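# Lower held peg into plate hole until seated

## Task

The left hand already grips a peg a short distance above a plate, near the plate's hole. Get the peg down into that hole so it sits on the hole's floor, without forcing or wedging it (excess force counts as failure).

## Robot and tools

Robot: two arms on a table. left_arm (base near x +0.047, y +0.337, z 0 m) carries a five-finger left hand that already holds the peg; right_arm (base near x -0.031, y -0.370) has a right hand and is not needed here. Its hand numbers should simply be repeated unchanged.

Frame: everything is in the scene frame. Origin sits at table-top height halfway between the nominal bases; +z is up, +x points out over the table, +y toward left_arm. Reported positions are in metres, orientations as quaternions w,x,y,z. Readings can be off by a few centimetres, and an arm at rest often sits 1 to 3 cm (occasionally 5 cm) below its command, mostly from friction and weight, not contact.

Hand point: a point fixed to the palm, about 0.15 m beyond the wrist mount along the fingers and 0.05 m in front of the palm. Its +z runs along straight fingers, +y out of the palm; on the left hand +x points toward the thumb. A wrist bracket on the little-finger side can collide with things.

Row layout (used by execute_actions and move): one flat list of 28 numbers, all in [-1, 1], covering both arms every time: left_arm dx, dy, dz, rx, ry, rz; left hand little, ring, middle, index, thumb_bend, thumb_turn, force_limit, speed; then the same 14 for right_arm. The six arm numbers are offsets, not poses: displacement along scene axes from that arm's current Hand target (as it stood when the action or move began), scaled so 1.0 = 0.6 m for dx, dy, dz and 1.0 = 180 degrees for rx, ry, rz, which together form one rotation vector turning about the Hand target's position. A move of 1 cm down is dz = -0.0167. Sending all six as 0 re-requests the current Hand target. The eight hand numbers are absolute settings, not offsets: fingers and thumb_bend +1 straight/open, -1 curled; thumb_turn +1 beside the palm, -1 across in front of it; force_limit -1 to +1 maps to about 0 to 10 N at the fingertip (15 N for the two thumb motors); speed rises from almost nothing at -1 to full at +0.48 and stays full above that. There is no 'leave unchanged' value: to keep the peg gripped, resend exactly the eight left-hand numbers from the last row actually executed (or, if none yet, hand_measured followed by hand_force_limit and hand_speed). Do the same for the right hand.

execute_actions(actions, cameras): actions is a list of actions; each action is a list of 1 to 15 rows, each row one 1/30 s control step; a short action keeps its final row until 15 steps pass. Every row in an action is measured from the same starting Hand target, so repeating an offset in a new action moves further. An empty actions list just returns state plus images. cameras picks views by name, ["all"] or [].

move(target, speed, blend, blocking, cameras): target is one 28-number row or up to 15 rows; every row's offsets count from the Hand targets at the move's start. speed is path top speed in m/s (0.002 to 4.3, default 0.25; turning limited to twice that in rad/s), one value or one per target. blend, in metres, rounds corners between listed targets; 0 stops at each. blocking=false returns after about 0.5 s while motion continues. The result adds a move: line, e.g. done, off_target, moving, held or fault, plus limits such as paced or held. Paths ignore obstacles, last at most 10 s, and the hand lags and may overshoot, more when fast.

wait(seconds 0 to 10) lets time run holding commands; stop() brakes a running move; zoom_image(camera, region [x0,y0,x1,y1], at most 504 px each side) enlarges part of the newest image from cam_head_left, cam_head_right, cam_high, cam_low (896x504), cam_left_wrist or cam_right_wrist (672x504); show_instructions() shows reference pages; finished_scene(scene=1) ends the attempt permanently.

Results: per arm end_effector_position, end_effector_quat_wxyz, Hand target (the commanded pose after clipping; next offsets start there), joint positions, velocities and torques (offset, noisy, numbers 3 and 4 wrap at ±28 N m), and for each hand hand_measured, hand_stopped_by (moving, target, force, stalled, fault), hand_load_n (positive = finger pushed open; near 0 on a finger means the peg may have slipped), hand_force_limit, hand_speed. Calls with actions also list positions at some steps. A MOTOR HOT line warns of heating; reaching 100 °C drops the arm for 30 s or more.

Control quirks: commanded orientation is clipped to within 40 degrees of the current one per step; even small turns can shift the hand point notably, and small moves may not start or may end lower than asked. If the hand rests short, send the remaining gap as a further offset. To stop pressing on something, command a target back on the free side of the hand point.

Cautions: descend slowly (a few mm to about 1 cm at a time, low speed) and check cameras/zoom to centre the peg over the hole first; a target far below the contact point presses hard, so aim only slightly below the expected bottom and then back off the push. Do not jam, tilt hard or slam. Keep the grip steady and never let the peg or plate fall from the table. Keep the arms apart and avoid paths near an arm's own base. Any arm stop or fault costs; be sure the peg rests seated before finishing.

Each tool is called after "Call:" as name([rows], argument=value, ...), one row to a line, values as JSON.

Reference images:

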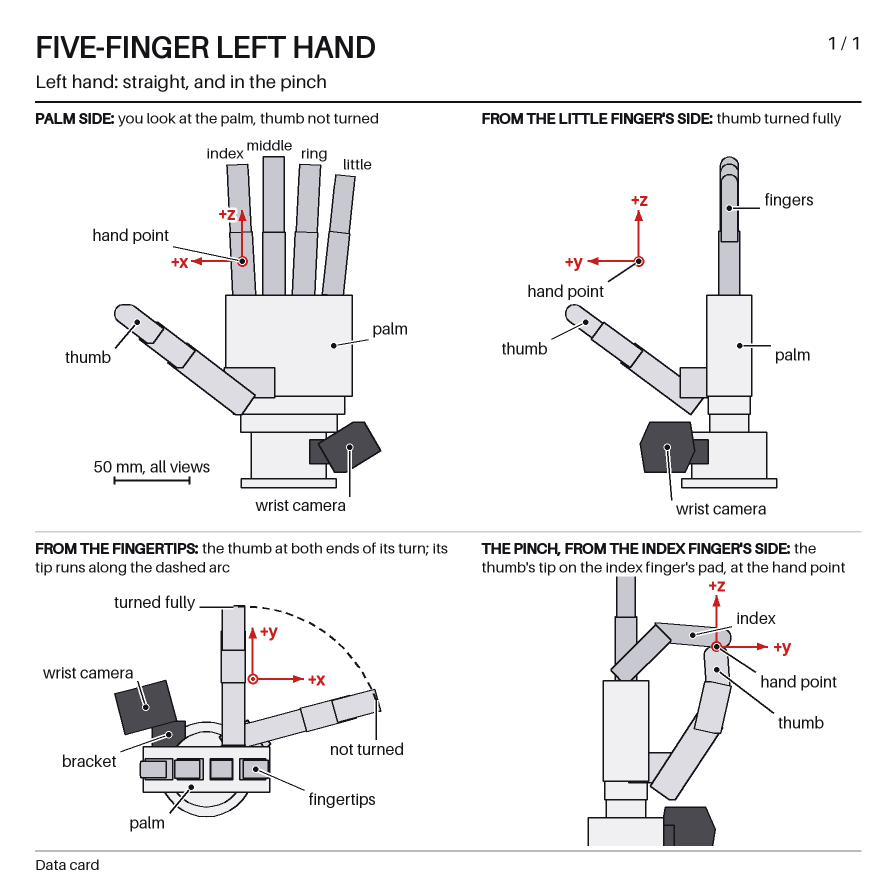

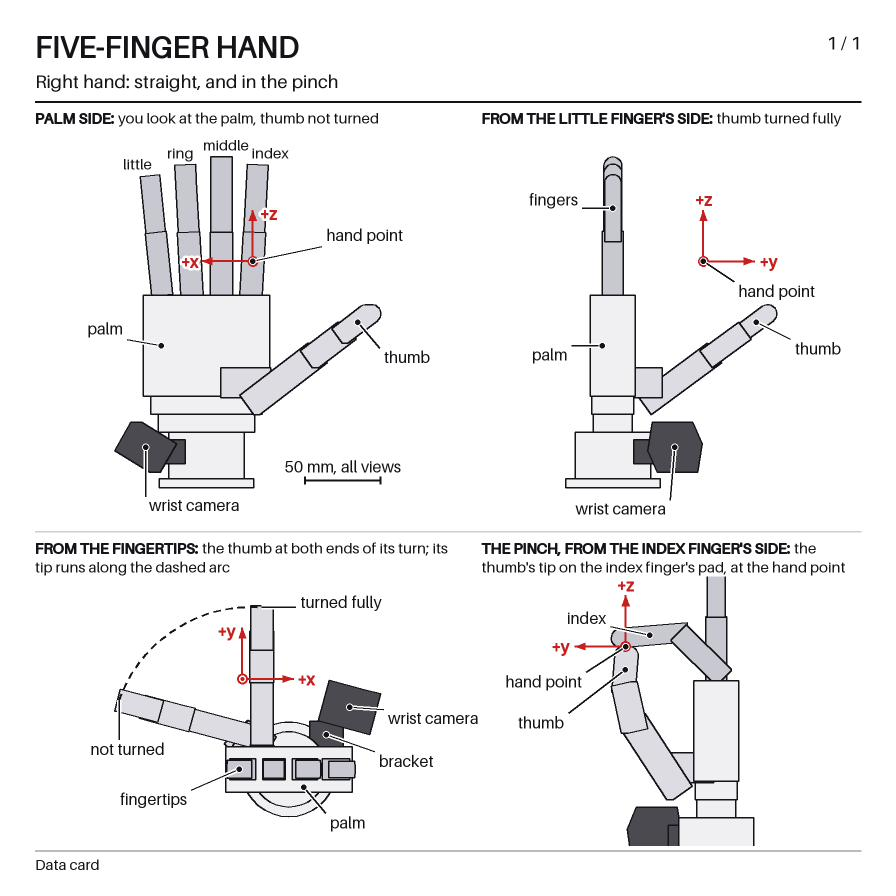

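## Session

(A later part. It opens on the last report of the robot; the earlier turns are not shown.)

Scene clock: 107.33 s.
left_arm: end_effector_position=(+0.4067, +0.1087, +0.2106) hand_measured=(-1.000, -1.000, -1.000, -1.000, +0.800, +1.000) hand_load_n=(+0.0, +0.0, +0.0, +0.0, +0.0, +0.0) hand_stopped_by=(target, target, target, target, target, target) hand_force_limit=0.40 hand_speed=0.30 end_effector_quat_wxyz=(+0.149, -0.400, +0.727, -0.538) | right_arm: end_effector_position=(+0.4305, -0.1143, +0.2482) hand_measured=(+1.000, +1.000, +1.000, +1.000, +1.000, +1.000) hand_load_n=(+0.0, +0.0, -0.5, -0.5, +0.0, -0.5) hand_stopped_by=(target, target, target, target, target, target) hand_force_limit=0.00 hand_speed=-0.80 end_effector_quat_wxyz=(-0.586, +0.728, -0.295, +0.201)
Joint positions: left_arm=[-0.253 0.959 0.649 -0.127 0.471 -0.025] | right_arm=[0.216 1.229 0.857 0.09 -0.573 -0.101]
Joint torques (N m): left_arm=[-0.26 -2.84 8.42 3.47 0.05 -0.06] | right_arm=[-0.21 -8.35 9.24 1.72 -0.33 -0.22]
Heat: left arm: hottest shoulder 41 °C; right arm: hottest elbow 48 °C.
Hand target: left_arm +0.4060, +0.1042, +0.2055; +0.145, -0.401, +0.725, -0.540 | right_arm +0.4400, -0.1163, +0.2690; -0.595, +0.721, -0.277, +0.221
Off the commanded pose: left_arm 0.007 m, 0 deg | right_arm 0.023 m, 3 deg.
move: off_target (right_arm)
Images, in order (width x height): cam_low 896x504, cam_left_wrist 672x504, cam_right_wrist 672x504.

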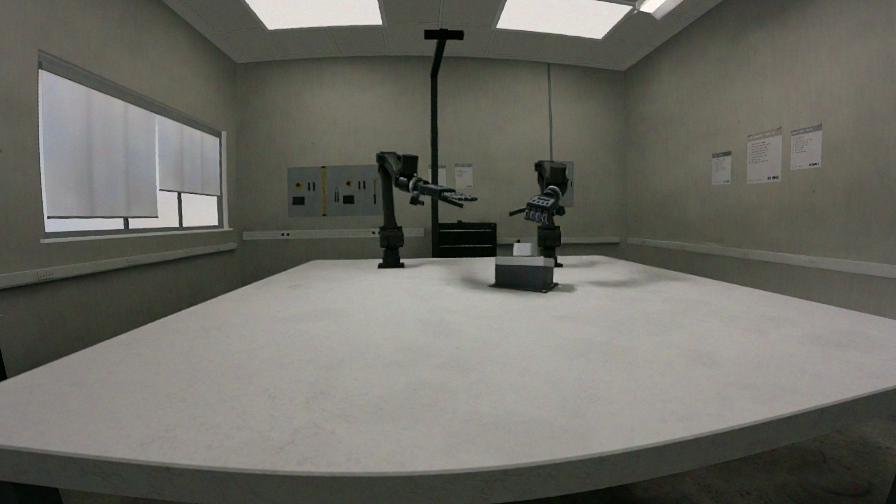

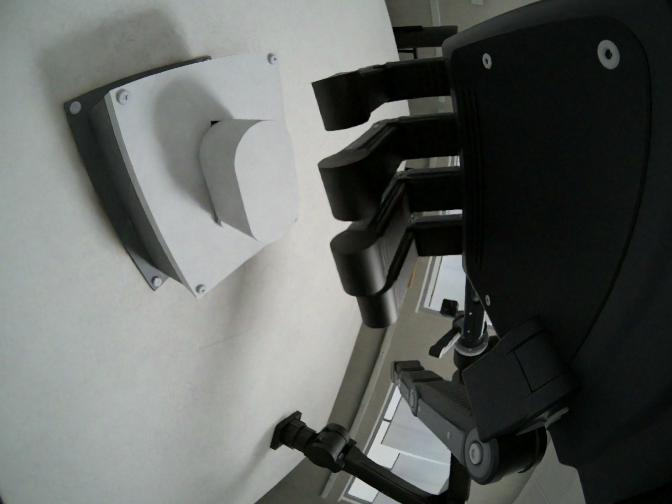

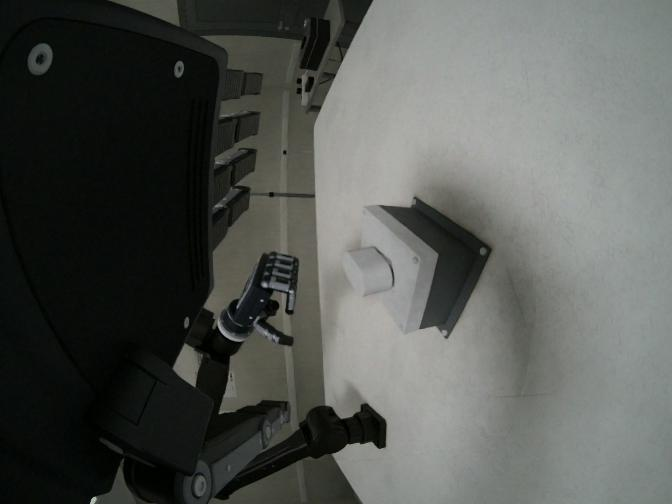

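Call:
move(target=[0.0,-0.023,-0.033,0,0,0,-1.0,-1.0,-1.0,-1.0,0.8,1.0,0.4,0.3,0,0,0,0,0,0,1,1,1,1,1,1,0,-0.8], speed=0.08, cameras=["all"])

Call:
zoom_image(camera="cam_head_left", region=[310, 200, 470, 330])

Call:
zoom_image(camera="cam_high", region=[430, 180, 590, 330])

Call:
zoom_image(camera="cam_right_wrist", region=[230, 200, 450, 370])

Call:
zoom_image(camera="cam_low", region=[490, 200, 570, 270])

Scene clock: 109.23 s.
left_arm: end_effector_position=(+0.4072, +0.0944, +0.1916) hand_measured=(-1.000, -1.000, -1.000, -1.000, +0.800, +1.000) hand_load_n=(+0.0, +0.0, +0.0, +0.0, +0.0, -0.5) hand_stopped_by=(target, target, target, target, target, target) hand_force_limit=0.40 hand_speed=0.30 end_effector_quat_wxyz=(+0.149, -0.399, +0.727, -0.538) | right_arm: end_effector_position=(+0.4305, -0.1143, +0.2482) hand_measured=(+1.000, +1.000, +1.000, +1.000, +1.000, +1.000) hand_load_n=(+0.0, +0.0, +0.0, +0.0, +0.0, -0.5) hand_stopped_by=(target, target, target, target, target, target) hand_force_limit=0.00 hand_speed=-0.80 end_effector_quat_wxyz=(-0.586, +0.728, -0.295, +0.201)
Joint positions: left_arm=[-0.298 0.998 0.615 -0.044 0.431 -0.045] | right_arm=[0.216 1.229 0.857 0.09 -0.573 -0.101]
Joint torques (N m): left_arm=[-0.09 -3.02 8.12 3.51 0.03 -0.05] | right_arm=[-0.26 -8.29 9.22 1.73 -0.33 -0.22]
Heat: left arm: hottest shoulder 41 °C; right arm: hottest elbow 48 °C.
Hand target: left_arm +0.4060, +0.0904, +0.1858; +0.145, -0.401, +0.725, -0.540 | right_arm +0.4400, -0.1163, +0.2690; -0.595, +0.721, -0.277, +0.221
Off the commanded pose: left_arm 0.007 m, 1 deg | right_arm 0.023 m, 3 deg.
move: off_target (right_arm)

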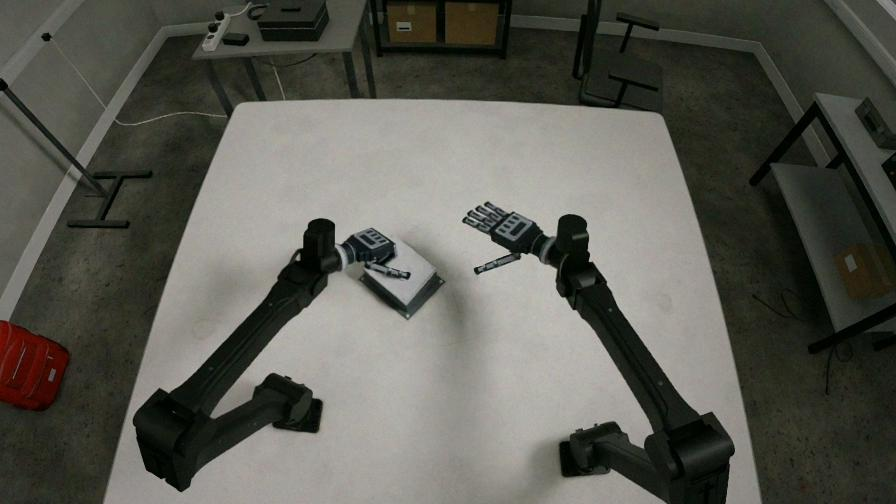

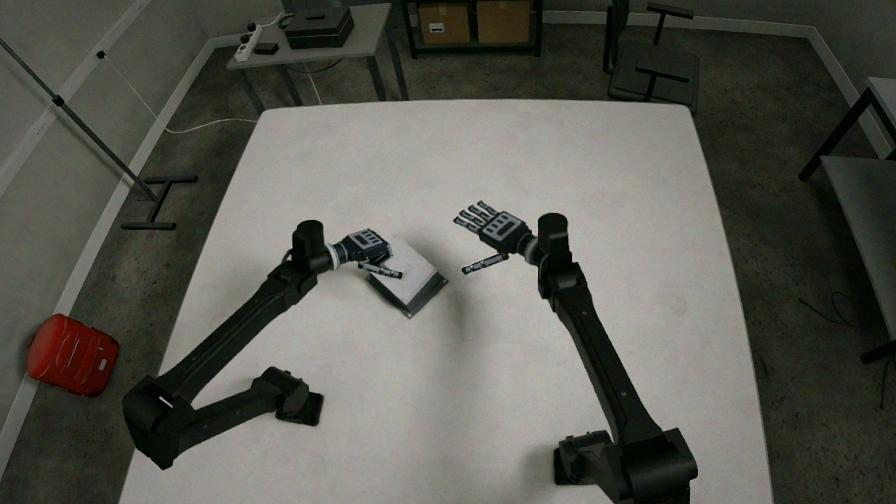

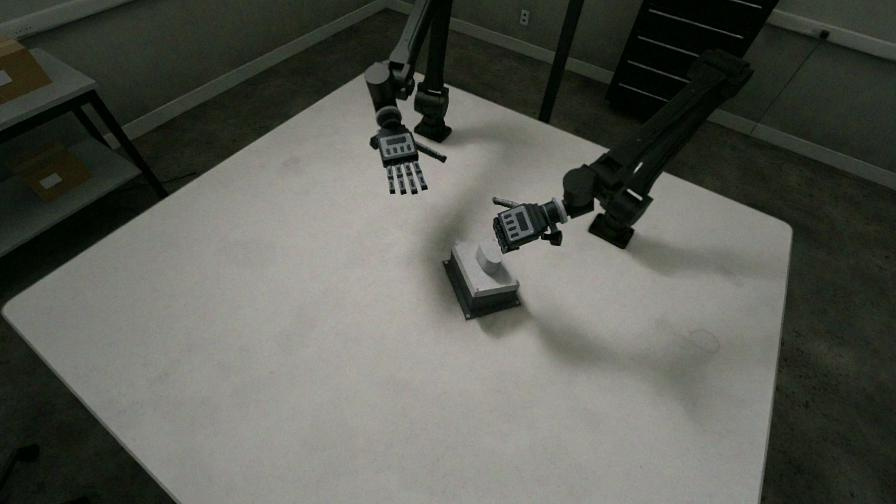

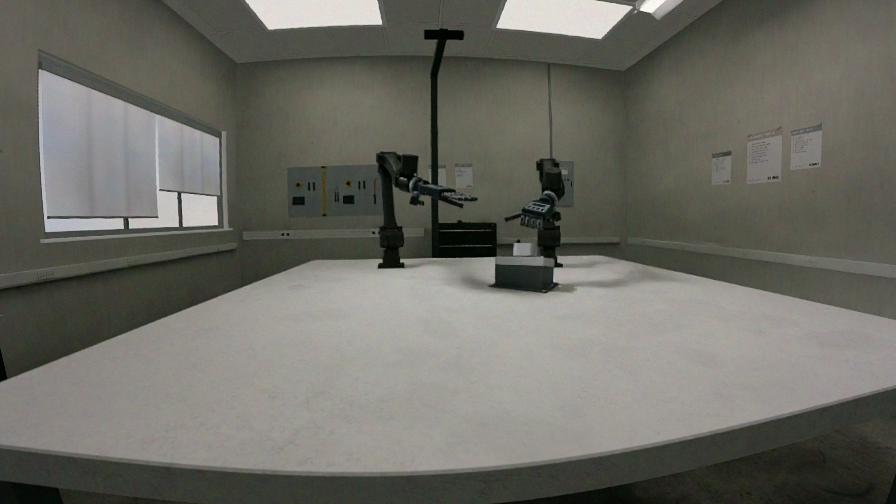

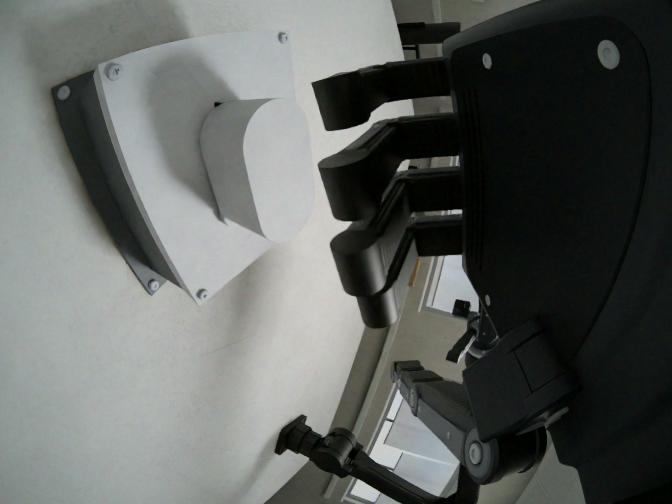

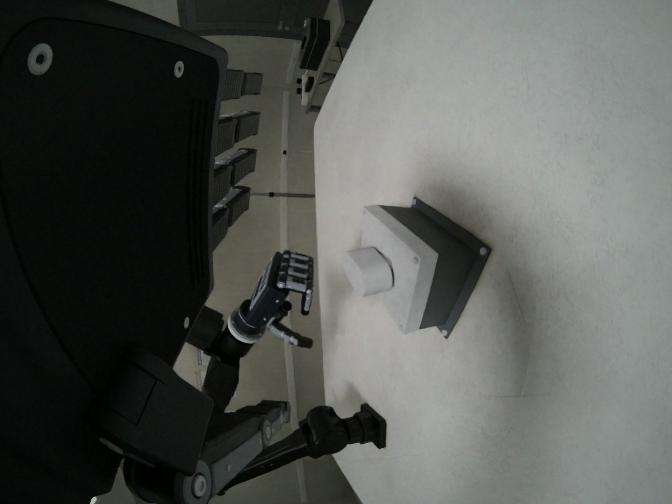

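Scaled by 3.150 from the camera's 896x504 image, which has a finer 1280x720 frame.

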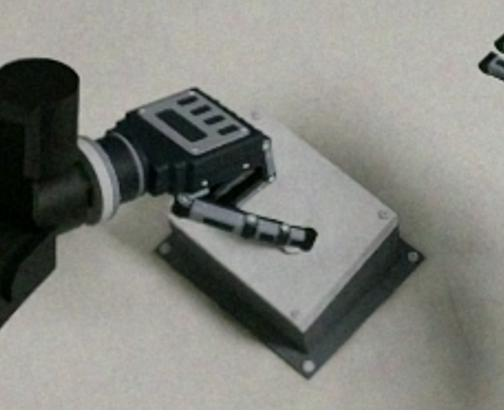

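Scaled by 3.150 from the camera's 896x504 image, which has a finer 1280x720 frame.

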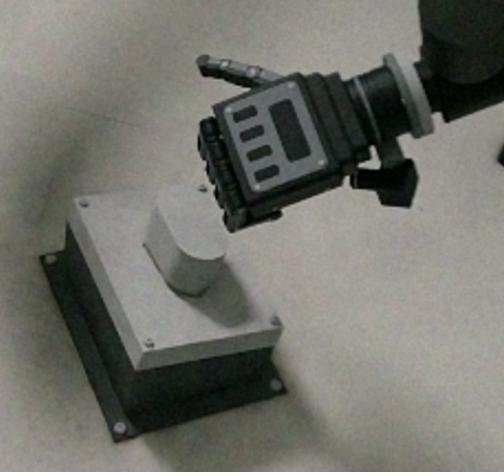

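Scaled by 2.291 from the camera's 672x504 image, which has a finer 960x720 frame.

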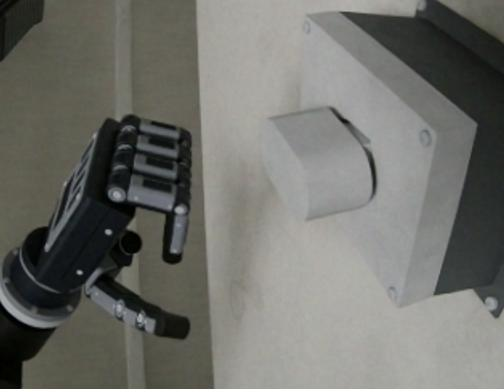

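Scaled by 6.300 from the camera's 896x504 image, which has a finer 1280x720 frame.

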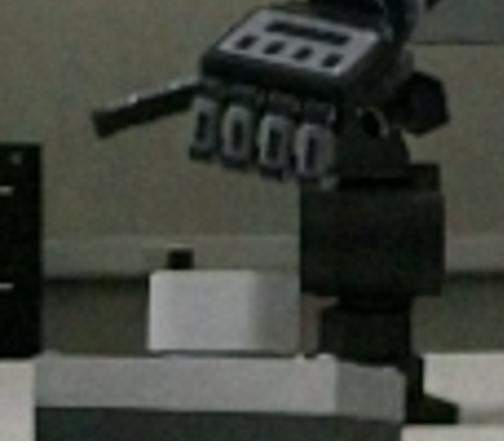

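Call:
move(target=[0.022,-0.041,-0.01,0,0,0,-1.0,-1.0,-1.0,-1.0,0.8,1.0,0.4,0.3,0,0,0,0,0,0,1,1,1,1,1,1,0,-0.8], speed=0.08, cameras=["cam_high","cam_low","cam_left_wrist","cam_right_wrist"])

Call:
zoom_image(camera="cam_high", region=[430, 180, 590, 330])

Call:
zoom_image(camera="cam_right_wrist", region=[230, 200, 450, 370])

Call:
zoom_image(camera="cam_low", region=[490, 200, 570, 270])

Scene clock: 111.97 s.
left_arm: end_effector_position=(+0.4119, +0.0735, +0.1698) hand_measured=(-1.000, -1.000, -1.000, -1.000, +0.800, +1.000) hand_load_n=(+0.0, +0.0, +0.0, +0.0, +0.0, +0.0) hand_stopped_by=(target, target, target, target, target, target) hand_force_limit=0.40 hand_speed=0.30 end_effector_quat_wxyz=(+0.141, -0.406, +0.732, -0.529) | right_arm: end_effector_position=(+0.4305, -0.1143, +0.2482) hand_measured=(+1.000, +1.000, +1.000, +1.000, +1.000, +1.000) hand_load_n=(+0.0, -0.5, +0.0, -0.5, +0.0, -0.5) hand_stopped_by=(target, target, target, target, target, target) hand_force_limit=0.00 hand_speed=-0.80 end_effector_quat_wxyz=(-0.586, +0.728, -0.295, +0.201)
Joint positions: left_arm=[-0.357 1.076 0.615 0.015 0.377 -0.071] | right_arm=[0.216 1.229 0.857 0.09 -0.573 -0.101]
Joint torques (N m): left_arm=[-0.15 -3.72 10.45 3.54 0.02 -0.06] | right_arm=[-0.26 -8.29 9.24 1.73 -0.33 -0.22]
Heat: left arm: hottest shoulder 41 °C; right arm: hottest elbow 48 °C.
Hand target: left_arm +0.4193, +0.0659, +0.1798; +0.146, -0.401, +0.725, -0.540 | right_arm +0.4400, -0.1163, +0.2690; -0.595, +0.721, -0.277, +0.221
Off the commanded pose: left_arm 0.015 m, 2 deg | right_arm 0.023 m, 3 deg.
move: off_target (left_arm, right_arm)
Images, in order (width x height): cam_high 896x504, cam_low 896x504, cam_left_wrist 672x504, cam_right_wrist 672x504.

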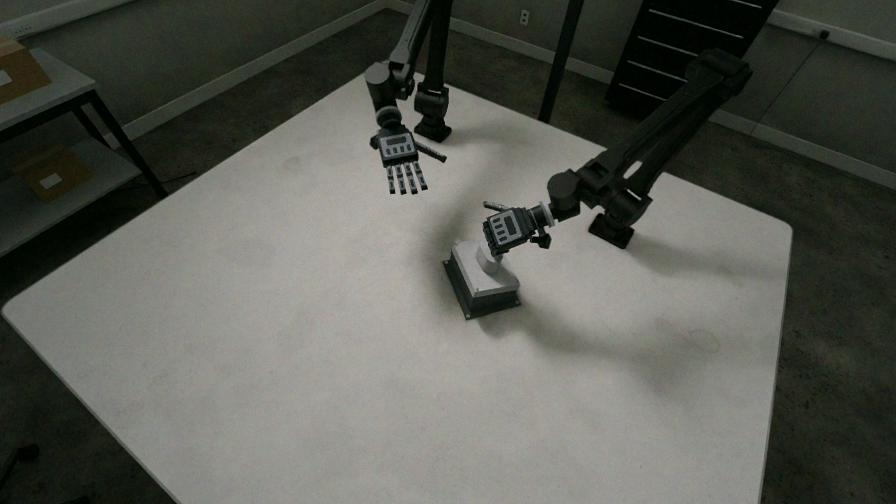

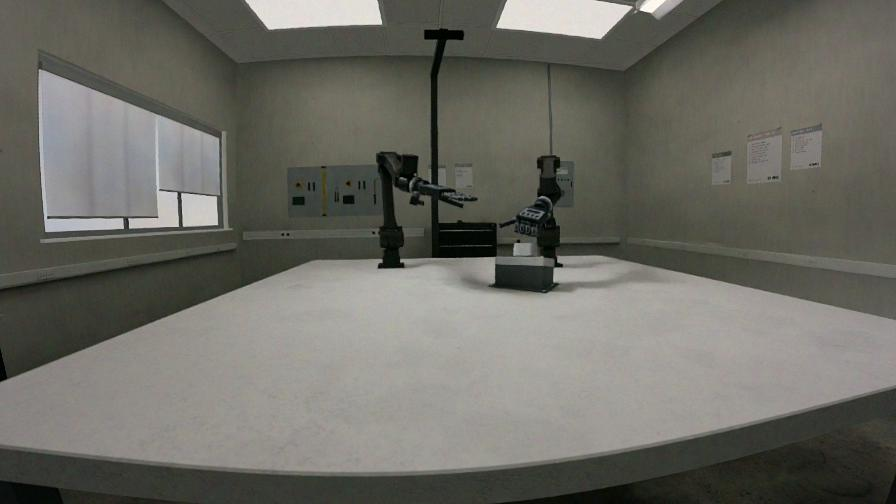

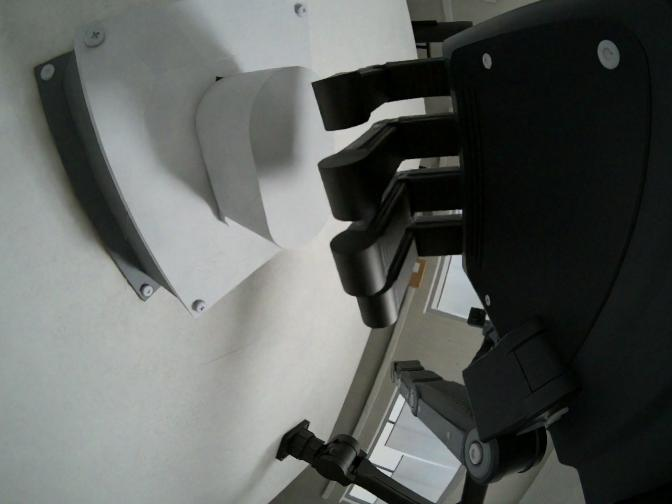

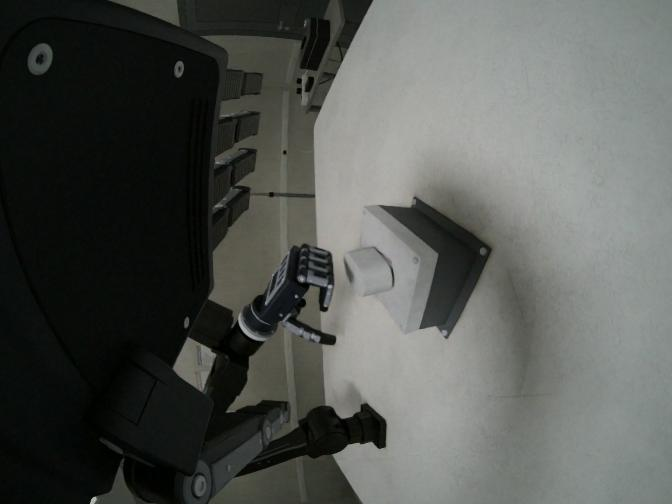

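Scaled by 3.150 from the camera's 896x504 image, which has a finer 1280x720 frame.

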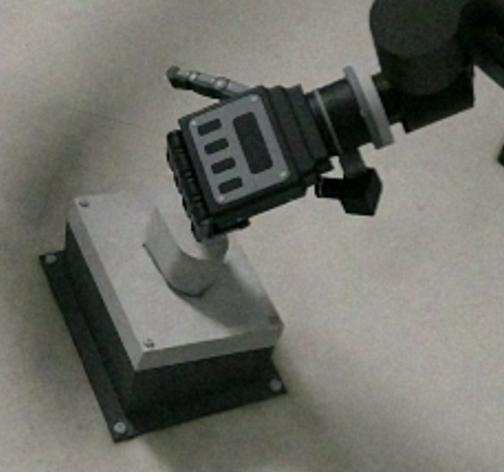

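Scaled by 2.291 from the camera's 672x504 image, which has a finer 960x720 frame.

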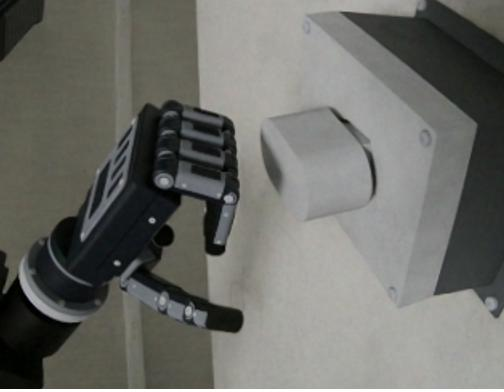

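Scaled by 6.300 from the camera's 896x504 image, which has a finer 1280x720 frame.

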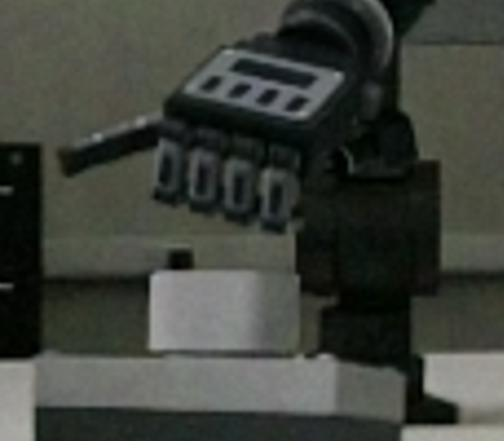

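Call:
move(target=[0.012,-0.006,-0.023,0,0,0,-1.0,-1.0,-1.0,-1.0,0.8,1.0,0.4,0.3,0,0,0,0,0,0,1,1,1,1,1,1,0,-0.8], speed=0.04, cameras=["cam_high","cam_low","cam_left_wrist","cam_right_wrist"])

Call:
zoom_image(camera="cam_high", region=[430, 180, 590, 330])

Call:
zoom_image(camera="cam_right_wrist", region=[230, 200, 450, 370])

Call:
zoom_image(camera="cam_low", region=[490, 200, 570, 270])

Scene clock: 113.57 s.
left_arm: end_effector_position=(+0.4217, +0.0695, +0.1605) hand_measured=(-1.000, -1.000, -1.000, -1.000, +0.800, +1.000) hand_load_n=(+0.0, +0.5, +0.0, +0.0, +0.0, -0.5) hand_stopped_by=(target, target, target, target, target, target) hand_force_limit=0.40 hand_speed=0.30 end_effector_quat_wxyz=(+0.144, -0.404, +0.730, -0.531) | right_arm: end_effector_position=(+0.4305, -0.1143, +0.2482) hand_measured=(+1.000, +1.000, +1.000, +1.000, +1.000, +1.000) hand_load_n=(+0.0, +0.0, +0.0, +0.0, +0.0, -0.5) hand_stopped_by=(target, target, target, target, target, target) hand_force_limit=0.00 hand_speed=-0.80 end_effector_quat_wxyz=(-0.586, +0.728, -0.295, +0.201)
Joint positions: left_arm=[-0.358 1.124 0.615 0.072 0.375 -0.072] | right_arm=[0.216 1.229 0.857 0.09 -0.573 -0.101]
Joint torques (N m): left_arm=[-0.21 -4.13 9.61 3.51 0.02 -0.06] | right_arm=[-0.26 -8.29 9.25 1.76 -0.32 -0.22]
Heat: left arm: hottest shoulder 41 °C; right arm: hottest elbow 48 °C.
Hand target: left_arm +0.4264, +0.0622, +0.1661; +0.145, -0.401, +0.725, -0.540 | right_arm +0.4400, -0.1163, +0.2690; -0.595, +0.721, -0.277, +0.221
Off the commanded pose: left_arm 0.010 m, 1 deg | right_arm 0.023 m, 3 deg.
move: off_target (right_arm)
Images, in order (width x height): cam_high 896x504, cam_low 896x504, cam_left_wrist 672x504, cam_right_wrist 672x504.

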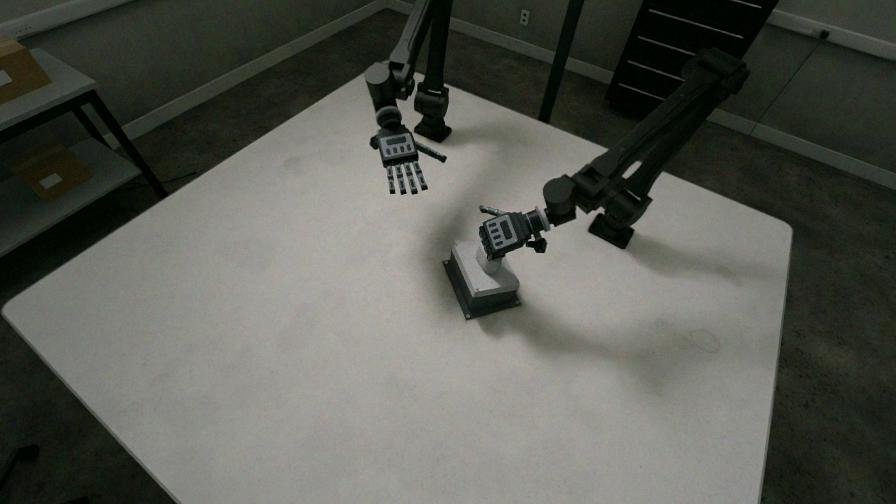

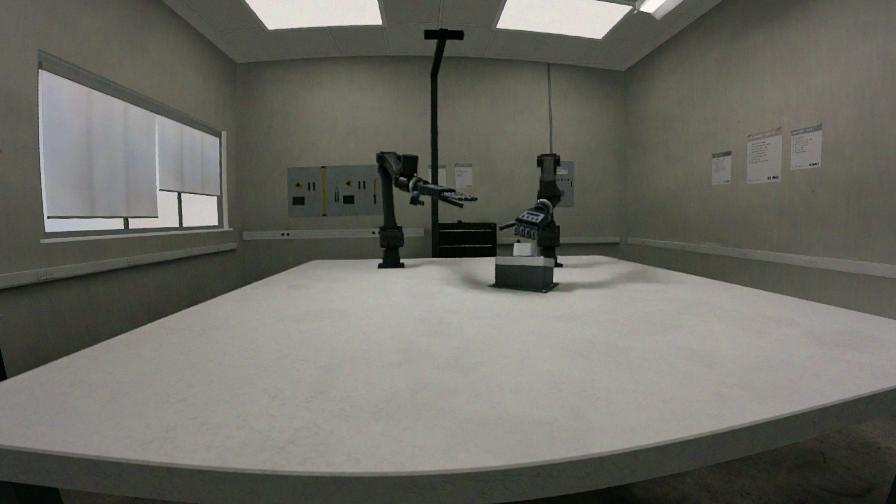

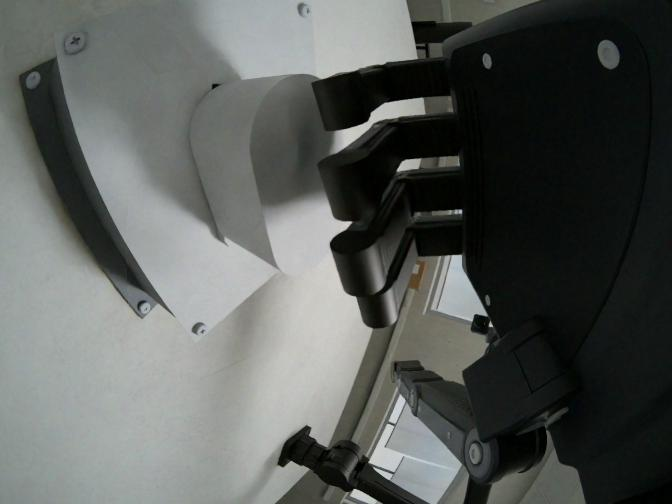

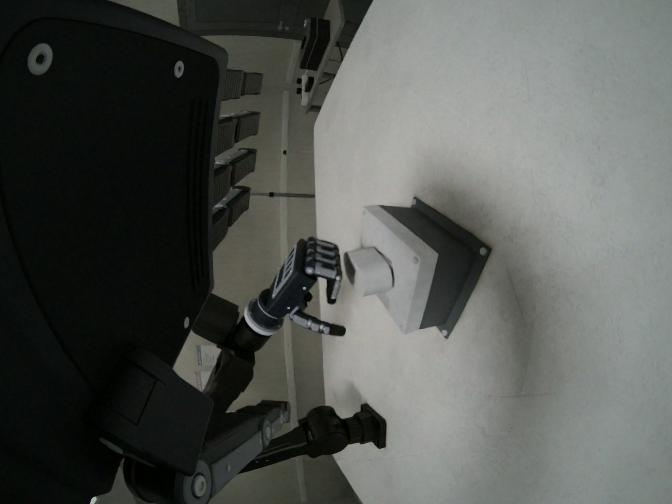

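Scaled by 3.150 from the camera's 896x504 image, which has a finer 1280x720 frame.

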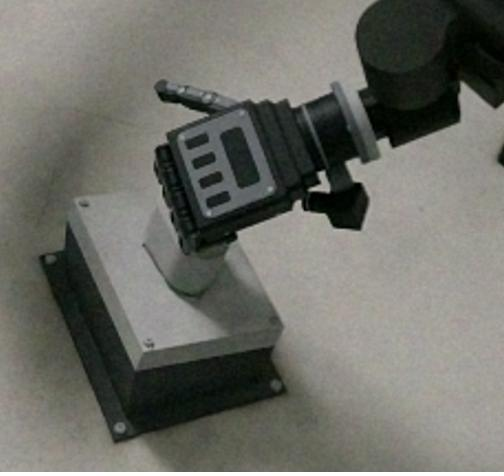

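Scaled by 2.291 from the camera's 672x504 image, which has a finer 960x720 frame.

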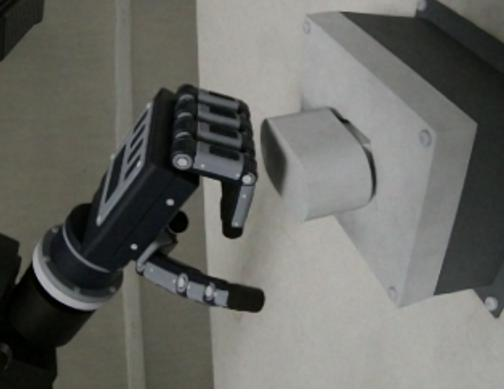

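Scaled by 6.300 from the camera's 896x504 image, which has a finer 1280x720 frame.

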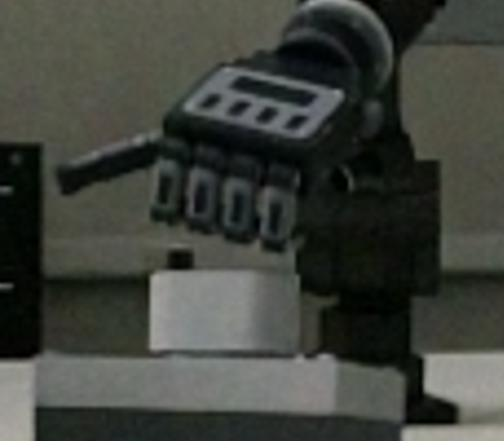

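Call:
move(target=[0.0,0,-0.027,0,0,0,-1.0,-1.0,-1.0,-1.0,0.8,1.0,0.4,0.3,0,0,0,0,0,0,1,1,1,1,1,1,0,-0.8], speed=0.025, cameras=["cam_low","cam_left_wrist","cam_right_wrist"])

Call:
zoom_image(camera="cam_right_wrist", region=[335, 235, 415, 305])

Call:
zoom_image(camera="cam_low", region=[500, 230, 560, 270])

Scene clock: 115.13 s.
left_arm: end_effector_position=(+0.4290, +0.0666, +0.1563) hand_measured=(-1.000, -1.000, -1.000, -1.000, +0.800, +1.000) hand_load_n=(+0.0, +0.0, +0.0, +0.0, +0.0, -0.5) hand_stopped_by=(target, target, target, target, target, target) hand_force_limit=0.40 hand_speed=0.30 end_effector_quat_wxyz=(+0.150, -0.400, +0.726, -0.539) | right_arm: end_effector_position=(+0.4305, -0.1143, +0.2482) hand_measured=(+1.000, +1.000, +1.000, +1.000, +1.000, +1.000) hand_load_n=(+0.0, +0.0, +0.0, +0.0, +0.0, -0.5) hand_stopped_by=(target, target, target, target, target, target) hand_force_limit=0.00 hand_speed=-0.80 end_effector_quat_wxyz=(-0.586, +0.728, -0.295, +0.201)
Joint positions: left_arm=[-0.358 1.154 0.61 0.129 0.375 -0.072] | right_arm=[0.216 1.229 0.857 0.09 -0.573 -0.101]
Joint torques (N m): left_arm=[-0.26 -4.31 7.51 3.54 0.01 -0.06] | right_arm=[-0.26 -8.29 9.25 1.74 -0.33 -0.22]
Heat: left arm: hottest shoulder 41 °C; right arm: hottest elbow 48 °C.
Hand target: left_arm +0.4264, +0.0622, +0.1498; +0.145, -0.401, +0.725, -0.540 | right_arm +0.4400, -0.1163, +0.2690; -0.595, +0.721, -0.277, +0.221
Off the commanded pose: left_arm 0.008 m, 1 deg | right_arm 0.023 m, 3 deg.
move: off_target (right_arm)
Images, in order (width x height): cam_low 896x504, cam_left_wrist 672x504, cam_right_wrist 672x504.

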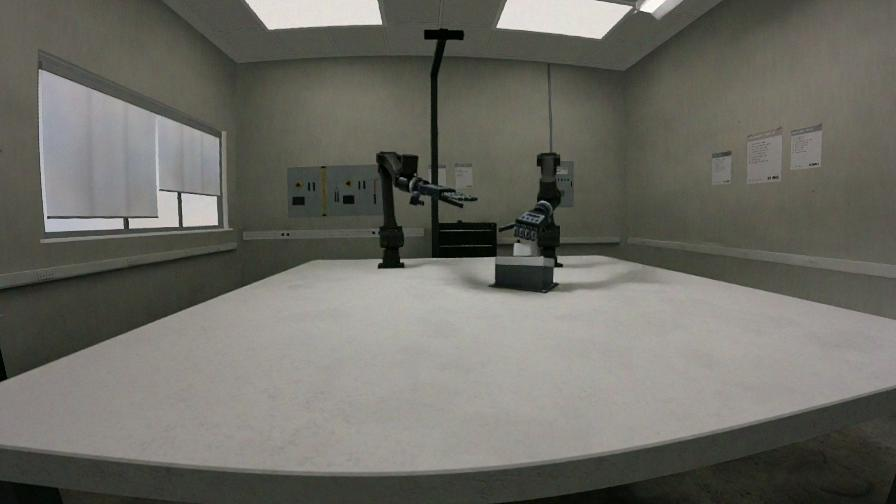

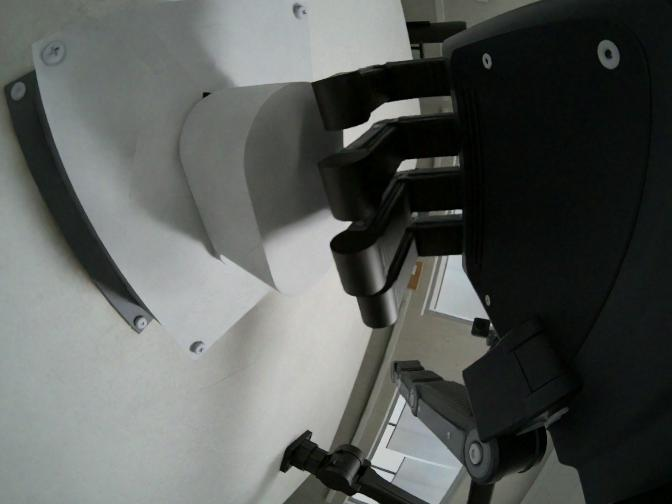

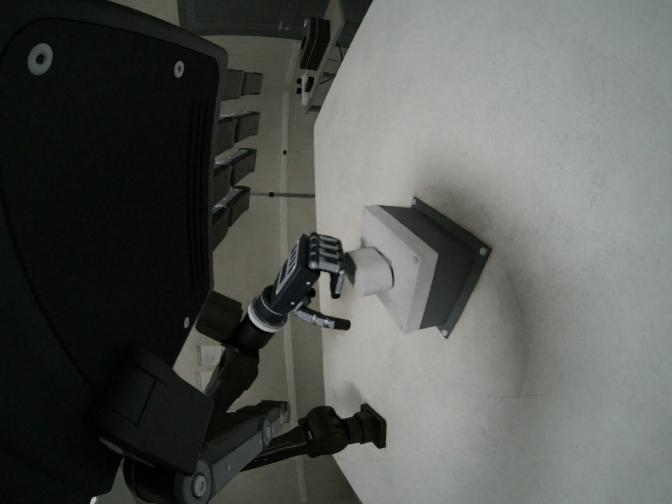

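Scaled by 6.300 from the camera's 672x504 image, which has a finer 960x720 frame.

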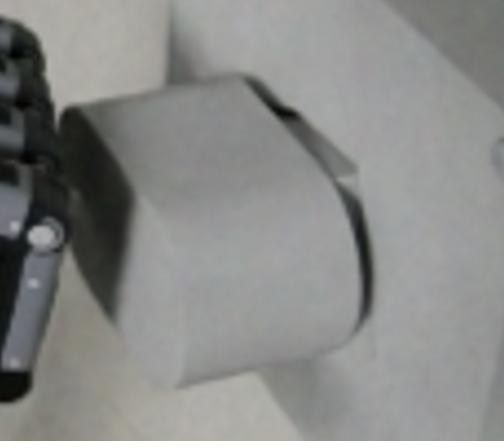

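Scaled by 8.400 from the camera's 896x504 image, which has a finer 1280x720 frame.

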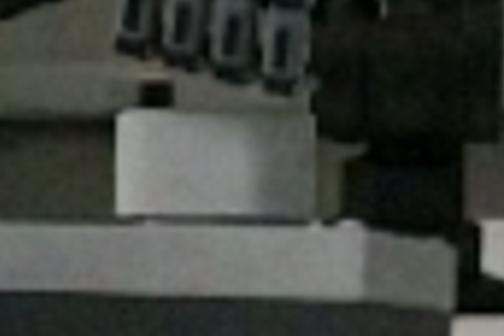

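Call:
zoom_image(camera="cam_right_wrist", region=[365, 245, 405, 305])

Call:
zoom_image(camera="cam_left_wrist", region=[170, 80, 350, 310])

Scaled by 8.400 from the camera's 672x504 image, which has a finer 960x720 frame.

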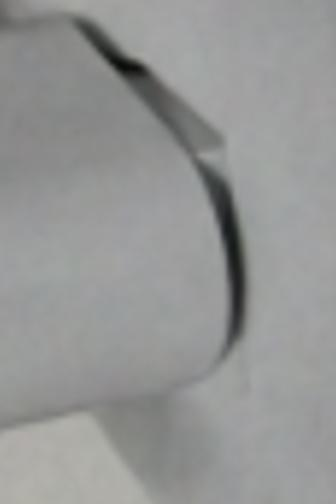

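Scaled by 2.191 from the camera's 672x504 image, which has a finer 960x720 frame.

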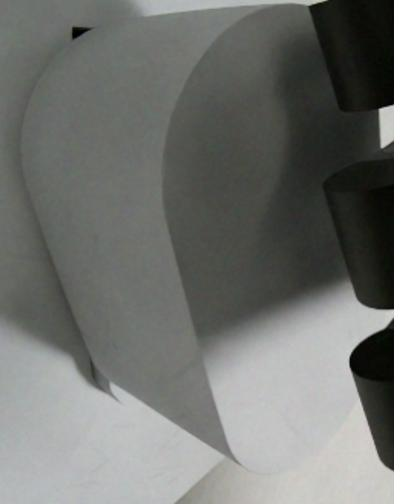

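Call:
move(target=[-0.004,0,-0.009,0,0,0,-1.0,-1.0,-1.0,-1.0,0.8,1.0,0.4,0.3,0,0,0,0,0,0,1,1,1,1,1,1,0,-0.8], speed=0.025, cameras=["cam_low","cam_left_wrist","cam_right_wrist"])

Call:
zoom_image(camera="cam_right_wrist", region=[335, 235, 415, 305])

Call:
zoom_image(camera="cam_right_wrist", region=[365, 245, 405, 305])

Call:
zoom_image(camera="cam_low", region=[500, 230, 560, 270])

Scene clock: 119.43 s.
left_arm: end_effector_position=(+0.4268, +0.0664, +0.1509) hand_measured=(-1.000, -1.000, -1.000, -1.000, +0.800, +1.000) hand_load_n=(+0.0, +0.0, +0.0, +0.0, +0.0, +0.0) hand_stopped_by=(target, target, target, target, target, target) hand_force_limit=0.40 hand_speed=0.30 end_effector_quat_wxyz=(+0.150, -0.399, +0.727, -0.539) | right_arm: end_effector_position=(+0.4305, -0.1143, +0.2482) hand_measured=(+1.000, +1.000, +1.000, +1.000, +1.000, +1.000) hand_load_n=(+0.0, +0.0, +0.0, +0.0, +0.0, -0.5) hand_stopped_by=(target, target, target, target, target, target) hand_force_limit=0.00 hand_speed=-0.80 end_effector_quat_wxyz=(-0.586, +0.728, -0.295, +0.201)
Joint positions: left_arm=[-0.361 1.158 0.597 0.148 0.372 -0.073] | right_arm=[0.216 1.229 0.857 0.09 -0.573 -0.101]
Joint torques (N m): left_arm=[-0.38 -4.25 7.38 3.59 -0.01 -0.06] | right_arm=[-0.26 -8.35 9.24 1.74 -0.33 -0.22]
Heat: left arm: hottest shoulder 41 °C; right arm: hottest elbow 49 °C.
Hand target: left_arm +0.4239, +0.0622, +0.1443; +0.145, -0.401, +0.725, -0.540 | right_arm +0.4400, -0.1163, +0.2690; -0.595, +0.721, -0.277, +0.221
Off the commanded pose: left_arm 0.008 m, 1 deg | right_arm 0.023 m, 3 deg.
move: off_target (right_arm)
Images, in order (width x height): cam_low 896x504, cam_left_wrist 672x504, cam_right_wrist 672x504.

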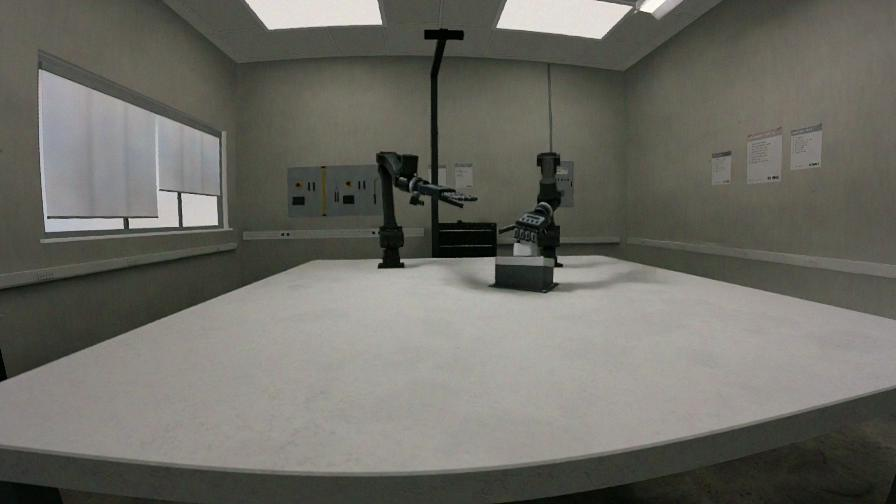

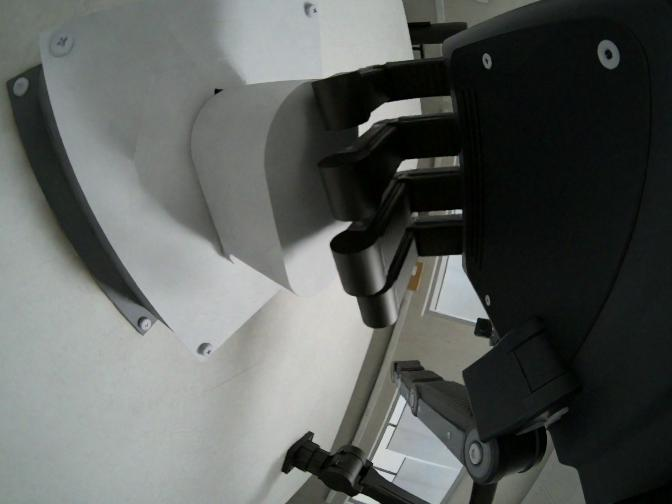

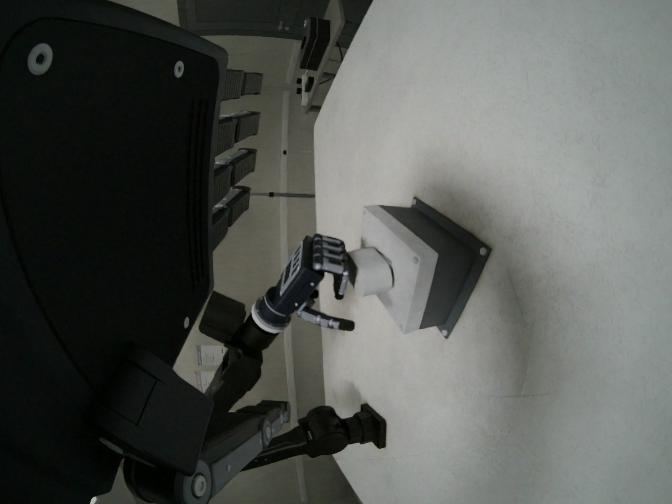

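Scaled by 6.300 from the camera's 672x504 image, which has a finer 960x720 frame.

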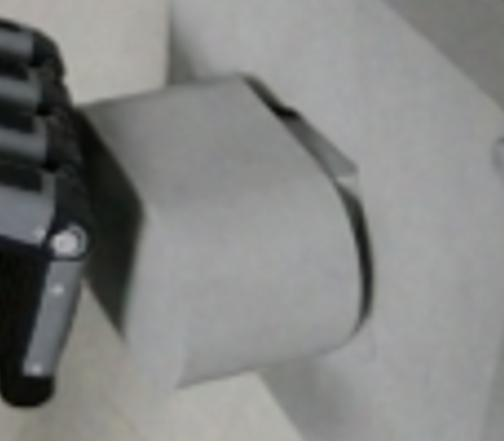

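Scaled by 8.400 from the camera's 672x504 image, which has a finer 960x720 frame.

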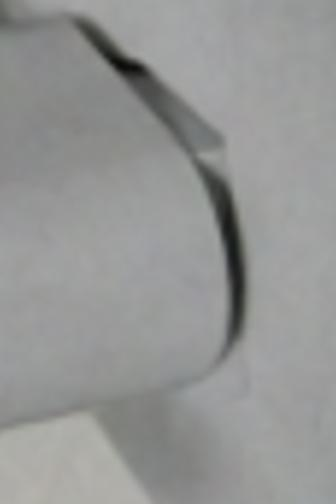

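Scaled by 8.400 from the camera's 896x504 image, which has a finer 1280x720 frame.

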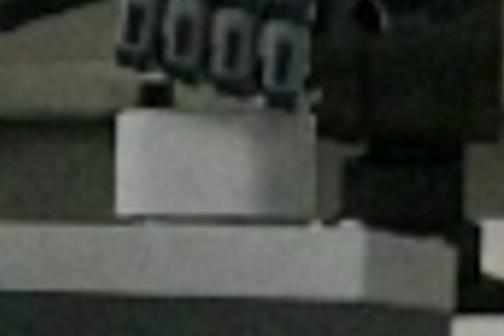

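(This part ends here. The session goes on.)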